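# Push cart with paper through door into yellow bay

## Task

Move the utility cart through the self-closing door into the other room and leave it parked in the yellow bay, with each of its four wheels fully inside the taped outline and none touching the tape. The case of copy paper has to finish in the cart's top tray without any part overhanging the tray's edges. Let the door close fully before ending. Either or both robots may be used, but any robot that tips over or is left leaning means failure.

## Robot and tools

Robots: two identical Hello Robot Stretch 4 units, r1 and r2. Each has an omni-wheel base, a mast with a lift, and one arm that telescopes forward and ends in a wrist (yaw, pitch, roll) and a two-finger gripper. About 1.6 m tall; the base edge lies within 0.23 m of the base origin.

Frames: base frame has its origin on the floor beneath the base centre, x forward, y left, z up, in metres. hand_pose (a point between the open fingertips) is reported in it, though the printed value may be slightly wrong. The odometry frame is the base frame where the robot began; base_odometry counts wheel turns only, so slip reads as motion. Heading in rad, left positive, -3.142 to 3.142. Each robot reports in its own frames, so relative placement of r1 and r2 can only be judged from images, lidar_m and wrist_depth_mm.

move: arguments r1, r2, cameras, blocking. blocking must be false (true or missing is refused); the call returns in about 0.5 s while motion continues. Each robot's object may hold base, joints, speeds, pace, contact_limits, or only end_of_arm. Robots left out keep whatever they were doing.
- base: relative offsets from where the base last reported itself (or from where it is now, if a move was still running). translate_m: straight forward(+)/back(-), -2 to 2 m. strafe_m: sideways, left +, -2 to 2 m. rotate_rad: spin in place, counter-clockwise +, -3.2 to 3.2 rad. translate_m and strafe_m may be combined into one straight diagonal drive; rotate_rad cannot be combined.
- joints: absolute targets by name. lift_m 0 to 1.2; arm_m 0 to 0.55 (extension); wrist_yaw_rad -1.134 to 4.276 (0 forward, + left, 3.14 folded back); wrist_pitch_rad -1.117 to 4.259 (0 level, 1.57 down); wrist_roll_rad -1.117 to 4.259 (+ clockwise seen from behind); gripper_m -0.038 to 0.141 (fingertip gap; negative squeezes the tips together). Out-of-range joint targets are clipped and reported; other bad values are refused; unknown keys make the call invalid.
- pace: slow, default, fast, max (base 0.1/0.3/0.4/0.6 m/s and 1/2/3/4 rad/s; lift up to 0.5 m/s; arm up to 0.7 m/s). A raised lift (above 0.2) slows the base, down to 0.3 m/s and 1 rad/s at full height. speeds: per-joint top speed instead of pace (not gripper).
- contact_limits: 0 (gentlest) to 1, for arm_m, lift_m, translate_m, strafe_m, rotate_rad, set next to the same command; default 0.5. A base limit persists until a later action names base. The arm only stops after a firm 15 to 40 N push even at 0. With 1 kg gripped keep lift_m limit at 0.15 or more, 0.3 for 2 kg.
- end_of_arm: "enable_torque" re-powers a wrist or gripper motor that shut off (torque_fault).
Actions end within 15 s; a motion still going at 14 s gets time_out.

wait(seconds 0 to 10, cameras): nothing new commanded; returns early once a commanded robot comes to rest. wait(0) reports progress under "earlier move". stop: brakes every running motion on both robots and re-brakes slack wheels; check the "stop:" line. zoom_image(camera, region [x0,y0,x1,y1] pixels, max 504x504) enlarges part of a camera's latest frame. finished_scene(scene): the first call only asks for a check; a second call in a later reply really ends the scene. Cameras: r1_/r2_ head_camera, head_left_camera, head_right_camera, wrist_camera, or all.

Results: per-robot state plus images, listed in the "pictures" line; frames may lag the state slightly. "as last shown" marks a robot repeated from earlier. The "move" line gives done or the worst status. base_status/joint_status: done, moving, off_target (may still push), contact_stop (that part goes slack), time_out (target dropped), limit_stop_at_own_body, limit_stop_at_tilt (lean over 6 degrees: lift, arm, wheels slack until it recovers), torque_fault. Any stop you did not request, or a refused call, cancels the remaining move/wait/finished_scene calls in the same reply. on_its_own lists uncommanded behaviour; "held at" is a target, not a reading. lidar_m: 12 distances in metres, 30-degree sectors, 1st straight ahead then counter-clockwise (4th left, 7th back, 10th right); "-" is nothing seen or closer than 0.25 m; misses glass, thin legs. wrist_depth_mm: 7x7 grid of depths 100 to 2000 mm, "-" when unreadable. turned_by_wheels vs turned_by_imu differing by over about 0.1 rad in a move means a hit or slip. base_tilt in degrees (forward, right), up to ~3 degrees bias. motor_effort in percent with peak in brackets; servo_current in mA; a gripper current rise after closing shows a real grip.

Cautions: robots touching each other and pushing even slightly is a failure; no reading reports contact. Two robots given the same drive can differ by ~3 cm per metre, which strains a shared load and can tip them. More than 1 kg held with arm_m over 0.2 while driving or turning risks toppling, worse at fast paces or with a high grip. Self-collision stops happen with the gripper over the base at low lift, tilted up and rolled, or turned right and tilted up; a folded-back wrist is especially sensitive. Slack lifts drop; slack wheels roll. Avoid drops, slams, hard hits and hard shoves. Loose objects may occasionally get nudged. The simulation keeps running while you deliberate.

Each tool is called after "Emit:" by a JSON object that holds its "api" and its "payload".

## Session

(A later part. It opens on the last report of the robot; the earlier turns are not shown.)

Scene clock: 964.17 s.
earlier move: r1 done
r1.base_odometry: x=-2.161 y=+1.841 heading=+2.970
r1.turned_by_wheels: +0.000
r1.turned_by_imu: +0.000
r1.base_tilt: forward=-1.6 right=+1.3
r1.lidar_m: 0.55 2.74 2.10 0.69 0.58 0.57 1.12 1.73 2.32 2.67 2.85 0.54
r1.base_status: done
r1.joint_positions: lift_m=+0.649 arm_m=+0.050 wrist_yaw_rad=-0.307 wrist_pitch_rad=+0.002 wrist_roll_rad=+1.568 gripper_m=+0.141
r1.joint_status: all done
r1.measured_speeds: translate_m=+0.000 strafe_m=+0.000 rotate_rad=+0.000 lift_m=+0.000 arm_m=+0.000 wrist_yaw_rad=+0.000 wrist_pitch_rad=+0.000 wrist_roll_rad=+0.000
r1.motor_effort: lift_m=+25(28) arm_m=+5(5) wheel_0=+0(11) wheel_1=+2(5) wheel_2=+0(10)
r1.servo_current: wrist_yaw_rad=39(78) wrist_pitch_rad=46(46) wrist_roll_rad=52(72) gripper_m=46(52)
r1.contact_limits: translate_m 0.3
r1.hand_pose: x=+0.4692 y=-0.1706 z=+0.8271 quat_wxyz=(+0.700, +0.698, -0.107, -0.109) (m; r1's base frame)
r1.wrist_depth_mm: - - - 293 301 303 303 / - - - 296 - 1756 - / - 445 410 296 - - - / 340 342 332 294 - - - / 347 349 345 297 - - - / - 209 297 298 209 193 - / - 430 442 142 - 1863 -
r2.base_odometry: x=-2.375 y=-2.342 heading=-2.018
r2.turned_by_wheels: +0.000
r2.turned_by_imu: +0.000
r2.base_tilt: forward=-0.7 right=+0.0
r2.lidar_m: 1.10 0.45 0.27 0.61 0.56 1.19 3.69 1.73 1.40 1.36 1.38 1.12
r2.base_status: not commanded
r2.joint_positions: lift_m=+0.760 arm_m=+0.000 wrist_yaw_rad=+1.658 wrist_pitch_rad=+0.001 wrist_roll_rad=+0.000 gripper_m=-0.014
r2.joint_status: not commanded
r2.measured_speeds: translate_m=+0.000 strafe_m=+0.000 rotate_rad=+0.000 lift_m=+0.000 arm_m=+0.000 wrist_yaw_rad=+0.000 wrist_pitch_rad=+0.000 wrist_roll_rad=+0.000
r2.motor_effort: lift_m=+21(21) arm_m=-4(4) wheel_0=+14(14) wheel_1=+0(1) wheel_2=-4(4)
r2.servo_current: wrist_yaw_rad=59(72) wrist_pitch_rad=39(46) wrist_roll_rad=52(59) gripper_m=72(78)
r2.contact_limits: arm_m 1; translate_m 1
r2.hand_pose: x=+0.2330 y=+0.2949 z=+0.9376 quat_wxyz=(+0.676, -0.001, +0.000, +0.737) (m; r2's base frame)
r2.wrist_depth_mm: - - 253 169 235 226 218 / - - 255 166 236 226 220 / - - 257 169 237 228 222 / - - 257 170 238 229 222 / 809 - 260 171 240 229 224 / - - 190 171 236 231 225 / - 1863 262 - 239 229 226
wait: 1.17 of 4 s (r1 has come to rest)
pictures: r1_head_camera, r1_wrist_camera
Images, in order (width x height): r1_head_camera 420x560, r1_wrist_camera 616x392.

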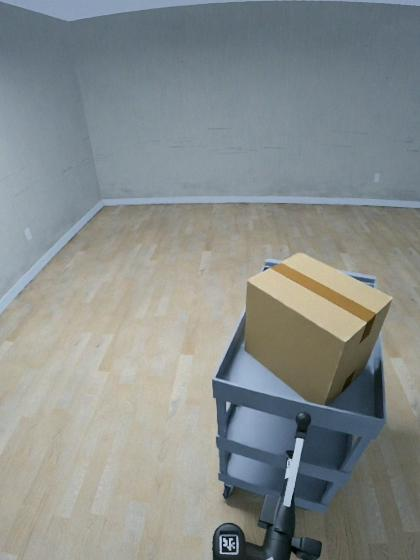

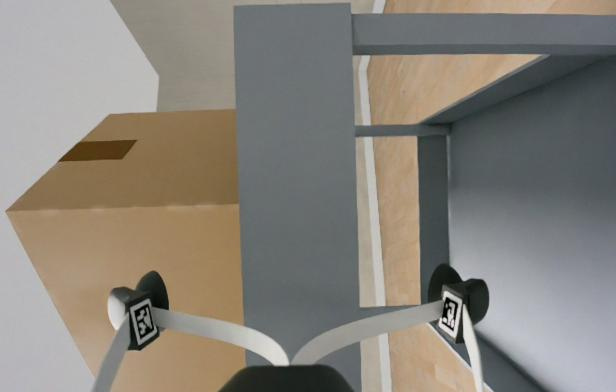

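Emit:
{"api": "move", "payload": {"blocking": false, "cameras": [], "r1": {"base": {"translate_m": 0.103, "strafe_m": -0.0325}, "pace": "slow", "contact_limits": {"translate_m": 0.2}}}}

Emit:
{"api": "wait", "payload": {"seconds": 4, "cameras": ["r1_head_camera", "r1_wrist_camera"]}}

Scene clock: 987.47 s.
move: r1 moving
r1.base_odometry: x=-2.173 y=+1.847 heading=+2.970
r1.turned_by_wheels: +0.000
r1.turned_by_imu: +0.000
r1.base_tilt: forward=-1.6 right=+1.3
r1.lidar_m: 0.52 2.78 2.10 0.71 0.59 0.57 1.15 1.76 2.34 2.67 2.84 0.53
r1.base_status: translate_m moving; strafe_m moving
r1.joint_positions: lift_m=+0.649 arm_m=+0.050 wrist_yaw_rad=-0.307 wrist_pitch_rad=+0.002 wrist_roll_rad=+1.568 gripper_m=+0.141
r1.joint_status: not commanded
r1.measured_speeds: translate_m=+0.049 strafe_m=-0.016 rotate_rad=-0.002 lift_m=+0.000 arm_m=+0.000 wrist_yaw_rad=+0.000 wrist_pitch_rad=+0.000 wrist_roll_rad=+0.000
r1.motor_effort: lift_m=+25(25) arm_m=+5(5) wheel_0=+7(8) wheel_1=+2(3) wheel_2=-5(6)
r1.servo_current: wrist_yaw_rad=65(72) wrist_pitch_rad=39(46) wrist_roll_rad=46(65) gripper_m=39(52)
r1.contact_limits: translate_m 0.2
r1.hand_pose: x=+0.4692 y=-0.1706 z=+0.8271 quat_wxyz=(+0.700, +0.698, -0.107, -0.109) (m; r1's base frame)
r1.wrist_depth_mm: - - - 281 289 289 293 / - - - 282 - 1756 - / - 427 397 283 - - - / 329 327 322 285 - - - / 334 336 332 286 - - - / 389 210 286 286 208 193 - / - 415 421 143 - 1863 -
r2.base_odometry: x=-2.375 y=-2.342 heading=-2.018
r2.turned_by_wheels: +0.000
r2.turned_by_imu: +0.000
r2.base_tilt: forward=-0.7 right=+0.1
r2.lidar_m: 1.09 0.44 0.31 0.65 0.58 1.22 3.68 1.76 1.40 1.39 1.38 1.10
r2.base_status: not commanded
r2.joint_positions: lift_m=+0.760 arm_m=+0.000 wrist_yaw_rad=+1.658 wrist_pitch_rad=+0.001 wrist_roll_rad=+0.000 gripper_m=-0.014
r2.joint_status: not commanded
r2.measured_speeds: translate_m=+0.000 strafe_m=+0.000 rotate_rad=+0.000 lift_m=+0.000 arm_m=+0.000 wrist_yaw_rad=+0.000 wrist_pitch_rad=+0.000 wrist_roll_rad=+0.000
r2.motor_effort: lift_m=+21(21) arm_m=-4(4) wheel_0=+13(14) wheel_1=+0(1) wheel_2=-4(4)
r2.servo_current: wrist_yaw_rad=59(78) wrist_pitch_rad=46(46) wrist_roll_rad=46(59) gripper_m=78(78)
r2.contact_limits: arm_m 1; translate_m 1
r2.hand_pose: x=+0.2330 y=+0.2949 z=+0.9376 quat_wxyz=(+0.676, -0.001, +0.000, +0.737) (m; r2's base frame)
r2.wrist_depth_mm: - - 254 169 235 225 220 / - - 255 166 236 226 220 / - - 257 169 237 228 222 / - 809 258 170 239 229 223 / 831 - 260 170 240 229 224 / - - 190 171 236 231 224 / - - 262 - 239 229 226
pictures: none
No camera images: "cameras" was empty.

Scene clock: 989.30 s.
earlier move: r1 done
r1.base_odometry: x=-2.257 y=+1.890 heading=+2.971
r1.turned_by_wheels: +0.000
r1.turned_by_imu: +0.000
r1.base_tilt: forward=-1.6 right=+1.3
r1.lidar_m: 0.44 2.81 2.14 2.08 0.64 0.68 1.26 1.80 2.50 2.65 2.82 0.45
r1.base_status: done
r1.joint_positions: lift_m=+0.649 arm_m=+0.050 wrist_yaw_rad=-0.307 wrist_pitch_rad=+0.002 wrist_roll_rad=+1.568 gripper_m=+0.141
r1.joint_status: not commanded
r1.measured_speeds: translate_m=+0.000 strafe_m=+0.000 rotate_rad=+0.000 lift_m=+0.000 arm_m=+0.000 wrist_yaw_rad=+0.000 wrist_pitch_rad=+0.000 wrist_roll_rad=+0.000
r1.motor_effort: lift_m=+25(25) arm_m=+5(5) wheel_0=+3(8) wheel_1=+3(6) wheel_2=-1(7)
r1.servo_current: wrist_yaw_rad=59(72) wrist_pitch_rad=33(52) wrist_roll_rad=52(72) gripper_m=39(52)
r1.contact_limits: translate_m 0.2
r1.hand_pose: x=+0.4692 y=-0.1706 z=+0.8271 quat_wxyz=(+0.700, +0.698, -0.107, -0.109) (m; r1's base frame)
r1.wrist_depth_mm: - - 187 188 187 1661 1160 / - - 187 187 189 1808 - / 300 298 188 189 190 - - / 229 229 189 189 190 788 - / 234 234 190 190 190 809 - / 260 210 190 190 187 193 - / 293 289 283 150 193 1863 -
r2.base_odometry: x=-2.375 y=-2.342 heading=-2.018
r2.turned_by_wheels: +0.000
r2.turned_by_imu: +0.000
r2.base_tilt: forward=-0.7 right=+0.0
r2.lidar_m: 1.09 0.44 0.30 0.86 0.65 1.19 3.70 1.78 1.40 1.39 1.41 1.11
r2.base_status: not commanded
r2.joint_positions: lift_m=+0.760 arm_m=+0.000 wrist_yaw_rad=+1.658 wrist_pitch_rad=+0.001 wrist_roll_rad=+0.000 gripper_m=-0.014
r2.joint_status: not commanded
r2.measured_speeds: translate_m=+0.000 strafe_m=+0.000 rotate_rad=+0.000 lift_m=+0.000 arm_m=+0.000 wrist_yaw_rad=+0.000 wrist_pitch_rad=+0.000 wrist_roll_rad=+0.000
r2.motor_effort: lift_m=+21(21) arm_m=-4(4) wheel_0=+14(14) wheel_1=+0(1) wheel_2=-4(4)
r2.servo_current: wrist_yaw_rad=72(78) wrist_pitch_rad=39(46) wrist_roll_rad=39(59) gripper_m=72(78)
r2.contact_limits: arm_m 1; translate_m 1
r2.hand_pose: x=+0.2330 y=+0.2949 z=+0.9376 quat_wxyz=(+0.676, -0.001, +0.000, +0.737) (m; r2's base frame)
r2.wrist_depth_mm: - - 254 169 236 226 219 / - - 256 167 236 226 220 / - - 257 169 237 229 222 / - - 259 170 238 229 222 / 1229 - 259 171 240 229 224 / - - 190 172 236 232 225 / - 1863 263 - 239 229 226
wait: 1.83 of 4 s (r1 has come to rest)
pictures: r1_head_camera, r1_wrist_camera
Images, in order (width x height): r1_head_camera 420x560, r1_wrist_camera 616x392.

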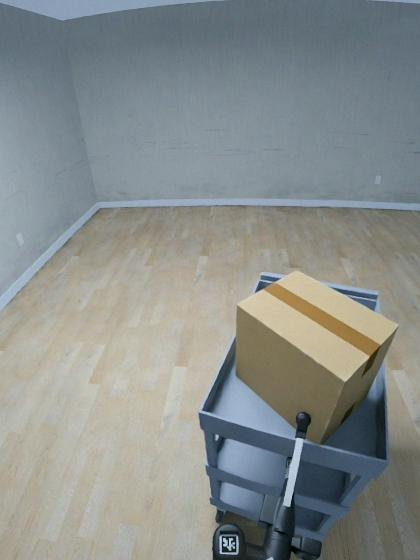

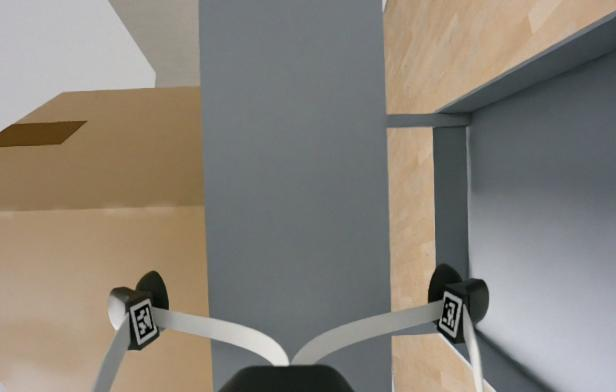

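Emit:
{"api": "move", "payload": {"blocking": false, "cameras": [], "r1": {"joints": {"gripper_m": 0.045}}}}

Emit:
{"api": "wait", "payload": {"seconds": 3, "cameras": ["r1_head_camera", "r1_wrist_camera"]}}

Scene clock: 1000.87 s.
move: r1 moving
r1.base_odometry: x=-2.257 y=+1.890 heading=+2.971
r1.turned_by_wheels: +0.000
r1.turned_by_imu: +0.000
r1.base_tilt: forward=-1.6 right=+1.3
r1.lidar_m: 0.44 2.79 2.14 2.08 0.65 0.68 1.25 1.83 2.51 2.63 2.84 0.45
r1.base_status: not commanded
r1.joint_positions: lift_m=+0.649 arm_m=+0.050 wrist_yaw_rad=-0.307 wrist_pitch_rad=+0.002 wrist_roll_rad=+1.568 gripper_m=+0.130
r1.joint_status: gripper_m moving
r1.measured_speeds: translate_m=+0.000 strafe_m=+0.000 rotate_rad=+0.000 lift_m=+0.000 arm_m=+0.000 wrist_yaw_rad=+0.000 wrist_pitch_rad=+0.000 wrist_roll_rad=+0.000
r1.motor_effort: lift_m=+25(25) arm_m=+5(5) wheel_0=+3(3) wheel_1=+3(4) wheel_2=-1(2)
r1.servo_current: wrist_yaw_rad=33(65) wrist_pitch_rad=39(46) wrist_roll_rad=52(65) gripper_m=91(91)
r1.contact_limits: translate_m 0.2
r1.hand_pose: x=+0.4692 y=-0.1706 z=+0.8271 quat_wxyz=(+0.700, +0.698, -0.107, -0.109) (m; r1's base frame)
r1.wrist_depth_mm: - - 186 187 188 1618 1182 / - - 187 188 189 1756 - / 300 297 189 189 190 - - / 230 229 189 189 190 798 - / 233 236 190 190 191 809 - / 260 213 190 191 191 187 - / 294 287 283 148 193 - -
r2.base_odometry: x=-2.375 y=-2.342 heading=-2.018
r2.turned_by_wheels: +0.000
r2.turned_by_imu: +0.000
r2.base_tilt: forward=-0.7 right=+0.1
r2.lidar_m: 1.09 0.46 0.32 0.85 0.67 1.20 3.70 1.77 1.43 1.39 1.39 1.10
r2.base_status: not commanded
r2.joint_positions: lift_m=+0.760 arm_m=+0.000 wrist_yaw_rad=+1.658 wrist_pitch_rad=+0.001 wrist_roll_rad=+0.000 gripper_m=-0.014
r2.joint_status: not commanded
r2.measured_speeds: translate_m=+0.000 strafe_m=+0.000 rotate_rad=+0.000 lift_m=+0.000 arm_m=+0.000 wrist_yaw_rad=+0.000 wrist_pitch_rad=+0.000 wrist_roll_rad=+0.000
r2.motor_effort: lift_m=+21(21) arm_m=-4(4) wheel_0=+13(14) wheel_1=-1(1) wheel_2=-4(4)
r2.servo_current: wrist_yaw_rad=59(72) wrist_pitch_rad=39(46) wrist_roll_rad=39(52) gripper_m=65(78)
r2.contact_limits: arm_m 1; translate_m 1
r2.hand_pose: x=+0.2330 y=+0.2949 z=+0.9376 quat_wxyz=(+0.676, -0.001, +0.000, +0.737) (m; r2's base frame)
r2.wrist_depth_mm: - - 253 169 236 225 219 / - - 256 167 236 227 220 / - - 257 170 236 229 221 / - - 258 170 239 229 223 / 1182 - 260 170 240 229 224 / - - 191 172 236 232 225 / - 1863 262 - 240 230 225
pictures: none
No camera images: "cameras" was empty.

Scene clock: 1002.30 s.
earlier move: r1 done
r1.base_odometry: x=-2.257 y=+1.890 heading=+2.970
r1.turned_by_wheels: +0.000
r1.turned_by_imu: +0.000
r1.base_tilt: forward=-1.6 right=+1.3
r1.lidar_m: 0.44 2.79 2.10 2.06 0.65 0.68 1.25 1.82 2.48 2.65 2.82 0.43
r1.base_status: not commanded
r1.joint_positions: lift_m=+0.649 arm_m=+0.050 wrist_yaw_rad=-0.307 wrist_pitch_rad=+0.005 wrist_roll_rad=+1.568 gripper_m=+0.046
r1.joint_status: all done
r1.measured_speeds: translate_m=+0.000 strafe_m=+0.000 rotate_rad=+0.000 lift_m=+0.000 arm_m=+0.000 wrist_yaw_rad=+0.000 wrist_pitch_rad=+0.000 wrist_roll_rad=+0.000
r1.motor_effort: lift_m=+25(25) arm_m=+1(5) wheel_0=+1(3) wheel_1=+3(4) wheel_2=-1(2)
r1.servo_current: wrist_yaw_rad=59(65) wrist_pitch_rad=46(52) wrist_roll_rad=52(65) gripper_m=72(156)
r1.contact_limits: translate_m 0.2
r1.hand_pose: x=+0.4693 y=-0.1706 z=+0.8262 quat_wxyz=(+0.700, +0.698, -0.106, -0.110) (m; r1's base frame)
r1.wrist_depth_mm: - - 181 182 - 1576 1138 / - - 182 183 - 1756 - / 289 285 183 184 186 - - / 221 220 183 185 798 - - / 226 229 185 185 186 - - / 252 250 185 186 187 - - / 286 178 186 187 188 1983 -
r2.base_odometry: x=-2.375 y=-2.342 heading=-2.018
r2.turned_by_wheels: +0.000
r2.turned_by_imu: +0.000
r2.base_tilt: forward=-0.7 right=+0.1
r2.lidar_m: 1.08 0.44 0.31 0.83 0.66 1.19 3.67 1.75 1.40 1.39 1.39 1.13
r2.base_status: not commanded
r2.joint_positions: lift_m=+0.760 arm_m=+0.000 wrist_yaw_rad=+1.658 wrist_pitch_rad=+0.001 wrist_roll_rad=+0.000 gripper_m=-0.014
r2.joint_status: not commanded
r2.measured_speeds: translate_m=+0.000 strafe_m=+0.000 rotate_rad=+0.000 lift_m=+0.000 arm_m=+0.000 wrist_yaw_rad=+0.000 wrist_pitch_rad=+0.000 wrist_roll_rad=+0.000
r2.motor_effort: lift_m=+21(21) arm_m=-4(4) wheel_0=+14(14) wheel_1=+0(1) wheel_2=-4(4)
r2.servo_current: wrist_yaw_rad=52(78) wrist_pitch_rad=39(46) wrist_roll_rad=46(65) gripper_m=72(78)
r2.contact_limits: arm_m 1; translate_m 1
r2.hand_pose: x=+0.2330 y=+0.2949 z=+0.9376 quat_wxyz=(+0.676, -0.001, +0.000, +0.737) (m; r2's base frame)
r2.wrist_depth_mm: - - 254 169 235 225 220 / - - 255 166 235 226 220 / - - 257 169 236 229 221 / - - 258 170 237 229 223 / 1205 - 259 170 240 231 224 / - - 190 172 236 231 225 / - 1983 264 - 238 229 226
wait: 1.43 of 3 s (r1 has come to rest)
pictures: r1_head_camera, r1_wrist_camera
Images, in order (width x height): r1_head_camera 420x560, r1_wrist_camera 616x392.

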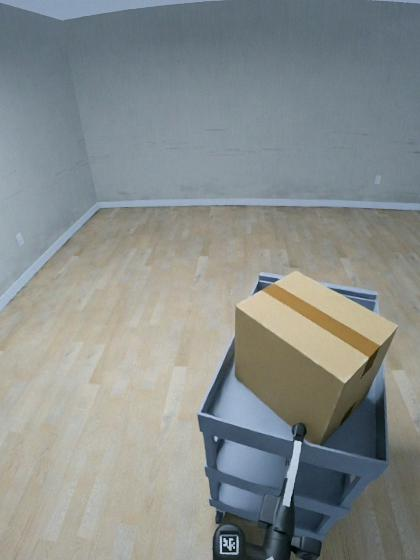

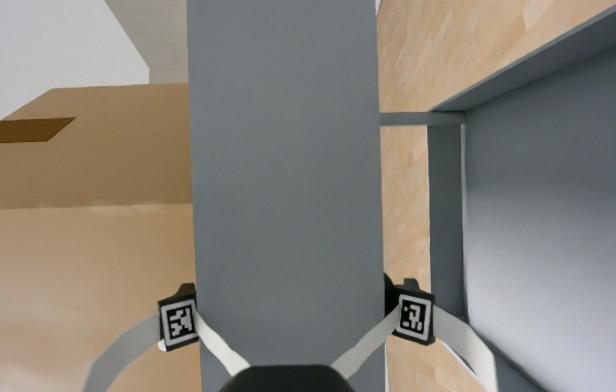

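Emit:
{"api": "move", "payload": {"blocking": false, "cameras": [], "r1": {"base": {"translate_m": -0.10, "strafe_m": 0.02}, "pace": "slow"}}}

Emit:
{"api": "wait", "payload": {"seconds": 4, "cameras": ["r1_head_camera", "r1_wrist_camera"]}}

Scene clock: 1037.10 s.
move: r1 moving
r1.base_odometry: x=-2.246 y=+1.886 heading=+2.970
r1.turned_by_wheels: +0.000
r1.turned_by_imu: -0.001
r1.base_tilt: forward=-1.6 right=+1.3
r1.lidar_m: 0.43 2.81 2.12 2.08 0.62 0.66 1.25 1.80 2.49 2.64 2.82 0.44
r1.base_status: translate_m moving; strafe_m moving
r1.joint_positions: lift_m=+0.649 arm_m=+0.050 wrist_yaw_rad=-0.307 wrist_pitch_rad=+0.006 wrist_roll_rad=+1.568 gripper_m=+0.046
r1.joint_status: not commanded
r1.measured_speeds: translate_m=-0.049 strafe_m=+0.011 rotate_rad=+0.002 lift_m=+0.000 arm_m=+0.000 wrist_yaw_rad=+0.000 wrist_pitch_rad=+0.000 wrist_roll_rad=+0.001
r1.motor_effort: lift_m=+25(25) arm_m=-3(4) wheel_0=-8(12) wheel_1=-5(6) wheel_2=+5(8)
r1.servo_current: wrist_yaw_rad=46(59) wrist_pitch_rad=39(52) wrist_roll_rad=39(52) gripper_m=72(78)
r1.hand_pose: x=+0.4693 y=-0.1706 z=+0.8261 quat_wxyz=(+0.699, +0.698, -0.106, -0.110) (m; r1's base frame)
r1.wrist_depth_mm: - - 181 182 - 1576 1118 / - - 182 183 - 1756 - / 287 283 183 184 186 - - / 221 220 184 185 788 - - / 228 229 184 185 187 - - / 252 251 185 186 187 - - / 286 274 186 186 188 1863 -
r2.base_odometry: x=-2.375 y=-2.342 heading=-2.018
r2.turned_by_wheels: +0.000
r2.turned_by_imu: +0.000
r2.base_tilt: forward=-0.7 right=+0.1
r2.lidar_m: 1.10 0.45 0.33 0.78 0.65 1.18 3.67 1.77 1.40 1.38 1.39 1.11
r2.base_status: not commanded
r2.joint_positions: lift_m=+0.760 arm_m=+0.000 wrist_yaw_rad=+1.658 wrist_pitch_rad=+0.001 wrist_roll_rad=+0.000 gripper_m=-0.014
r2.joint_status: not commanded
r2.measured_speeds: translate_m=+0.000 strafe_m=+0.000 rotate_rad=+0.000 lift_m=+0.000 arm_m=+0.000 wrist_yaw_rad=+0.000 wrist_pitch_rad=+0.000 wrist_roll_rad=+0.000
r2.motor_effort: lift_m=+21(21) arm_m=-4(4) wheel_0=+14(14) wheel_1=-1(1) wheel_2=-3(4)
r2.servo_current: wrist_yaw_rad=65(72) wrist_pitch_rad=52(52) wrist_roll_rad=33(52) gripper_m=78(78)
r2.contact_limits: arm_m 1; translate_m 1
r2.hand_pose: x=+0.2330 y=+0.2949 z=+0.9376 quat_wxyz=(+0.676, -0.001, +0.000, +0.737) (m; r2's base frame)
r2.wrist_depth_mm: - - 254 169 235 225 219 / - - 256 166 236 226 220 / - - 258 169 237 229 222 / - - 258 170 237 229 223 / 976 - 259 171 241 231 224 / - - 190 172 236 230 225 / 1863 1863 263 - 239 230 227
pictures: none
No camera images: "cameras" was empty.

Scene clock: 1038.90 s.
earlier move: r1 done
r1.base_odometry: x=-2.162 y=+1.854 heading=+2.970
r1.turned_by_wheels: +0.000
r1.turned_by_imu: +0.000
r1.base_tilt: forward=-1.6 right=+1.3
r1.lidar_m: 0.43 2.78 2.12 0.67 0.57 0.59 1.14 1.73 2.35 2.65 2.84 0.45
r1.base_status: done
r1.joint_positions: lift_m=+0.649 arm_m=+0.050 wrist_yaw_rad=-0.307 wrist_pitch_rad=+0.006 wrist_roll_rad=+1.568 gripper_m=+0.046
r1.joint_status: not commanded
r1.measured_speeds: translate_m=+0.000 strafe_m=+0.000 rotate_rad=+0.000 lift_m=+0.000 arm_m=+0.000 wrist_yaw_rad=+0.000 wrist_pitch_rad=+0.000 wrist_roll_rad=+0.000
r1.motor_effort: lift_m=+25(25) arm_m=-4(4) wheel_0=-7(12) wheel_1=-4(6) wheel_2=+2(9)
r1.servo_current: wrist_yaw_rad=52(72) wrist_pitch_rad=52(52) wrist_roll_rad=46(59) gripper_m=78(78)
r1.hand_pose: x=+0.4693 y=-0.1706 z=+0.8261 quat_wxyz=(+0.699, +0.698, -0.106, -0.110) (m; r1's base frame)
r1.wrist_depth_mm: - - 190 191 - 1576 1138 / - - 189 190 - 1756 - / 312 310 189 189 191 - - / 229 229 188 189 788 - - / 229 231 187 188 189 788 - / 250 248 186 187 188 - - / 278 163 185 186 187 654 -
r2.base_odometry: x=-2.375 y=-2.342 heading=-2.018
r2.turned_by_wheels: +0.000
r2.turned_by_imu: +0.000
r2.base_tilt: forward=-0.7 right=+0.0
r2.lidar_m: 1.10 0.45 0.32 0.61 0.59 1.10 3.66 1.76 1.39 1.38 1.40 1.10
r2.base_status: not commanded
r2.joint_positions: lift_m=+0.760 arm_m=+0.000 wrist_yaw_rad=+1.658 wrist_pitch_rad=+0.001 wrist_roll_rad=+0.000 gripper_m=-0.014
r2.joint_status: not commanded
r2.measured_speeds: translate_m=+0.000 strafe_m=+0.000 rotate_rad=+0.000 lift_m=+0.000 arm_m=+0.000 wrist_yaw_rad=+0.000 wrist_pitch_rad=+0.000 wrist_roll_rad=+0.000
r2.motor_effort: lift_m=+21(21) arm_m=-4(4) wheel_0=+14(14) wheel_1=+0(1) wheel_2=-4(4)
r2.servo_current: wrist_yaw_rad=59(72) wrist_pitch_rad=46(52) wrist_roll_rad=39(59) gripper_m=72(78)
r2.contact_limits: arm_m 1; translate_m 1
r2.hand_pose: x=+0.2330 y=+0.2949 z=+0.9376 quat_wxyz=(+0.676, -0.001, +0.000, +0.737) (m; r2's base frame)
r2.wrist_depth_mm: - - 255 169 236 227 219 / - - 256 166 236 226 220 / - - 257 169 237 228 222 / - 788 258 170 239 229 223 / 798 - 260 170 240 230 224 / - - 190 172 237 231 225 / 1863 1863 263 - 240 230 226
wait: 1.80 of 4 s (r1 has come to rest)
pictures: r1_head_camera, r1_wrist_camera
Images, in order (width x height): r1_head_camera 420x560, r1_wrist_camera 616x392.

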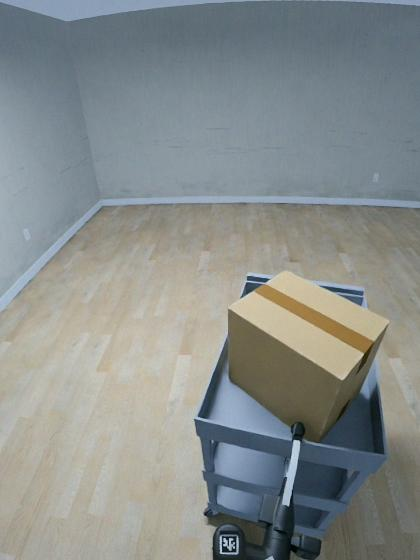

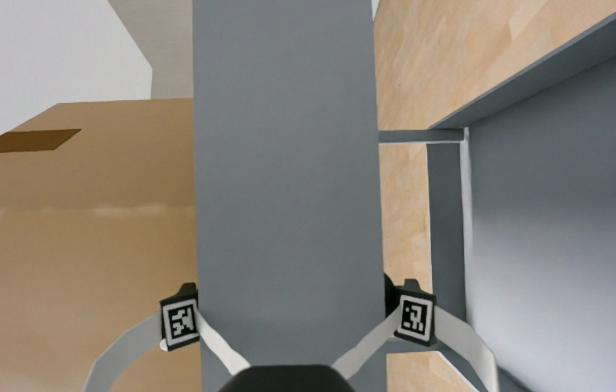

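Emit:
{"api": "move", "payload": {"blocking": false, "cameras": ["r1_head_camera", "r1_wrist_camera", "r1_head_right_camera", "r1_head_left_camera"]}}

Scene clock: 1066.30 s.
r1.base_odometry: x=-2.162 y=+1.854 heading=+2.970
r1.turned_by_wheels: +0.000
r1.turned_by_imu: +0.000
r1.base_tilt: forward=-1.6 right=+1.3
r1.lidar_m: 0.43 2.79 2.13 0.69 0.59 0.59 1.19 1.74 2.36 2.66 2.82 0.44
r1.base_status: done
r1.joint_positions: lift_m=+0.649 arm_m=+0.050 wrist_yaw_rad=-0.307 wrist_pitch_rad=+0.006 wrist_roll_rad=+1.568 gripper_m=+0.046
r1.joint_status: not commanded
r1.measured_speeds: translate_m=+0.000 strafe_m=+0.000 rotate_rad=+0.000 lift_m=+0.000 arm_m=+0.000 wrist_yaw_rad=+0.000 wrist_pitch_rad=+0.000 wrist_roll_rad=+0.000
r1.motor_effort: lift_m=+25(25) arm_m=-4(4) wheel_0=-7(12) wheel_1=-4(6) wheel_2=+2(9)
r1.servo_current: wrist_yaw_rad=46(72) wrist_pitch_rad=39(52) wrist_roll_rad=39(59) gripper_m=72(78)
r1.hand_pose: x=+0.4693 y=-0.1706 z=+0.8261 quat_wxyz=(+0.699, +0.698, -0.106, -0.110) (m; r1's base frame)
r1.wrist_depth_mm: - - 191 191 - 1661 1138 / - - 189 190 - 1661 - / 314 310 189 190 191 - - / 229 227 188 189 798 - - / 228 231 187 189 189 788 - / 250 248 186 187 187 - - / 277 163 185 186 188 647 -
r2.base_odometry: x=-2.375 y=-2.342 heading=-2.018
r2.turned_by_wheels: +0.000
r2.turned_by_imu: +0.000
r2.base_tilt: forward=-0.7 right=+0.0
r2.lidar_m: 1.09 0.45 0.31 0.62 0.58 1.10 3.66 1.75 1.40 1.37 1.41 1.10
r2.base_status: not commanded
r2.joint_positions: lift_m=+0.760 arm_m=+0.000 wrist_yaw_rad=+1.658 wrist_pitch_rad=+0.001 wrist_roll_rad=+0.000 gripper_m=-0.014
r2.joint_status: not commanded
r2.measured_speeds: translate_m=+0.000 strafe_m=+0.000 rotate_rad=+0.000 lift_m=+0.000 arm_m=+0.000 wrist_yaw_rad=+0.000 wrist_pitch_rad=+0.000 wrist_roll_rad=+0.000
r2.motor_effort: lift_m=+21(21) arm_m=-4(4) wheel_0=+14(14) wheel_1=+0(1) wheel_2=-4(4)
r2.servo_current: wrist_yaw_rad=65(72) wrist_pitch_rad=39(52) wrist_roll_rad=46(59) gripper_m=65(78)
r2.contact_limits: arm_m 1; translate_m 1
r2.hand_pose: x=+0.2330 y=+0.2949 z=+0.9376 quat_wxyz=(+0.676, -0.001, +0.000, +0.737) (m; r2's base frame)
r2.wrist_depth_mm: - - 253 169 235 226 219 / - - 255 166 235 226 220 / - - 257 169 236 229 222 / - 788 258 170 238 230 222 / 809 - 260 170 241 229 224 / - - 190 171 236 231 224 / 1863 1921 263 - 238 230 226
pictures: r1_head_camera, r1_head_left_camera, r1_head_right_camera, r1_wrist_camera
Images, in order (width x height): r1_head_camera 420x560, r1_head_left_camera 420x672, r1_head_right_camera 420x672, r1_wrist_camera 616x392.

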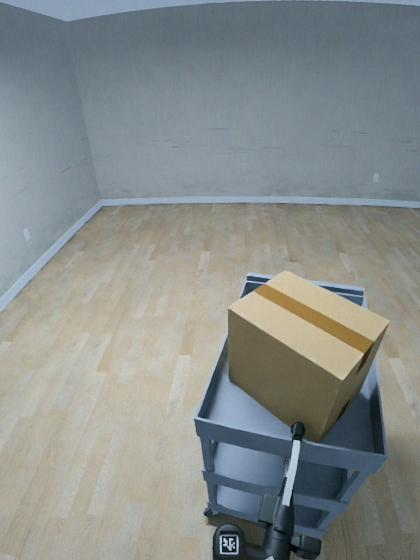

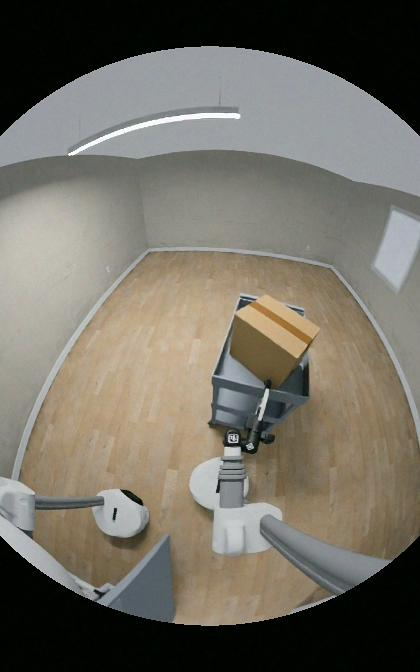

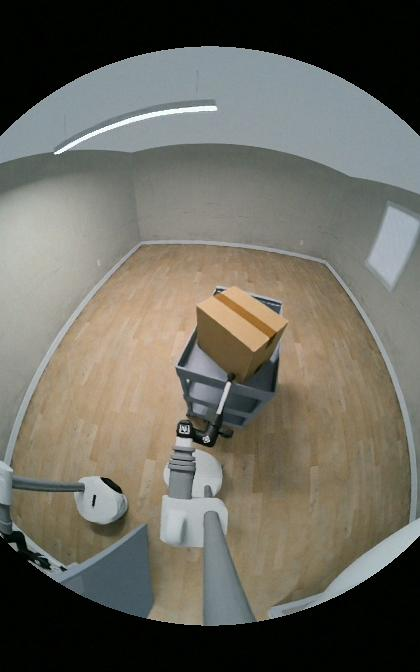

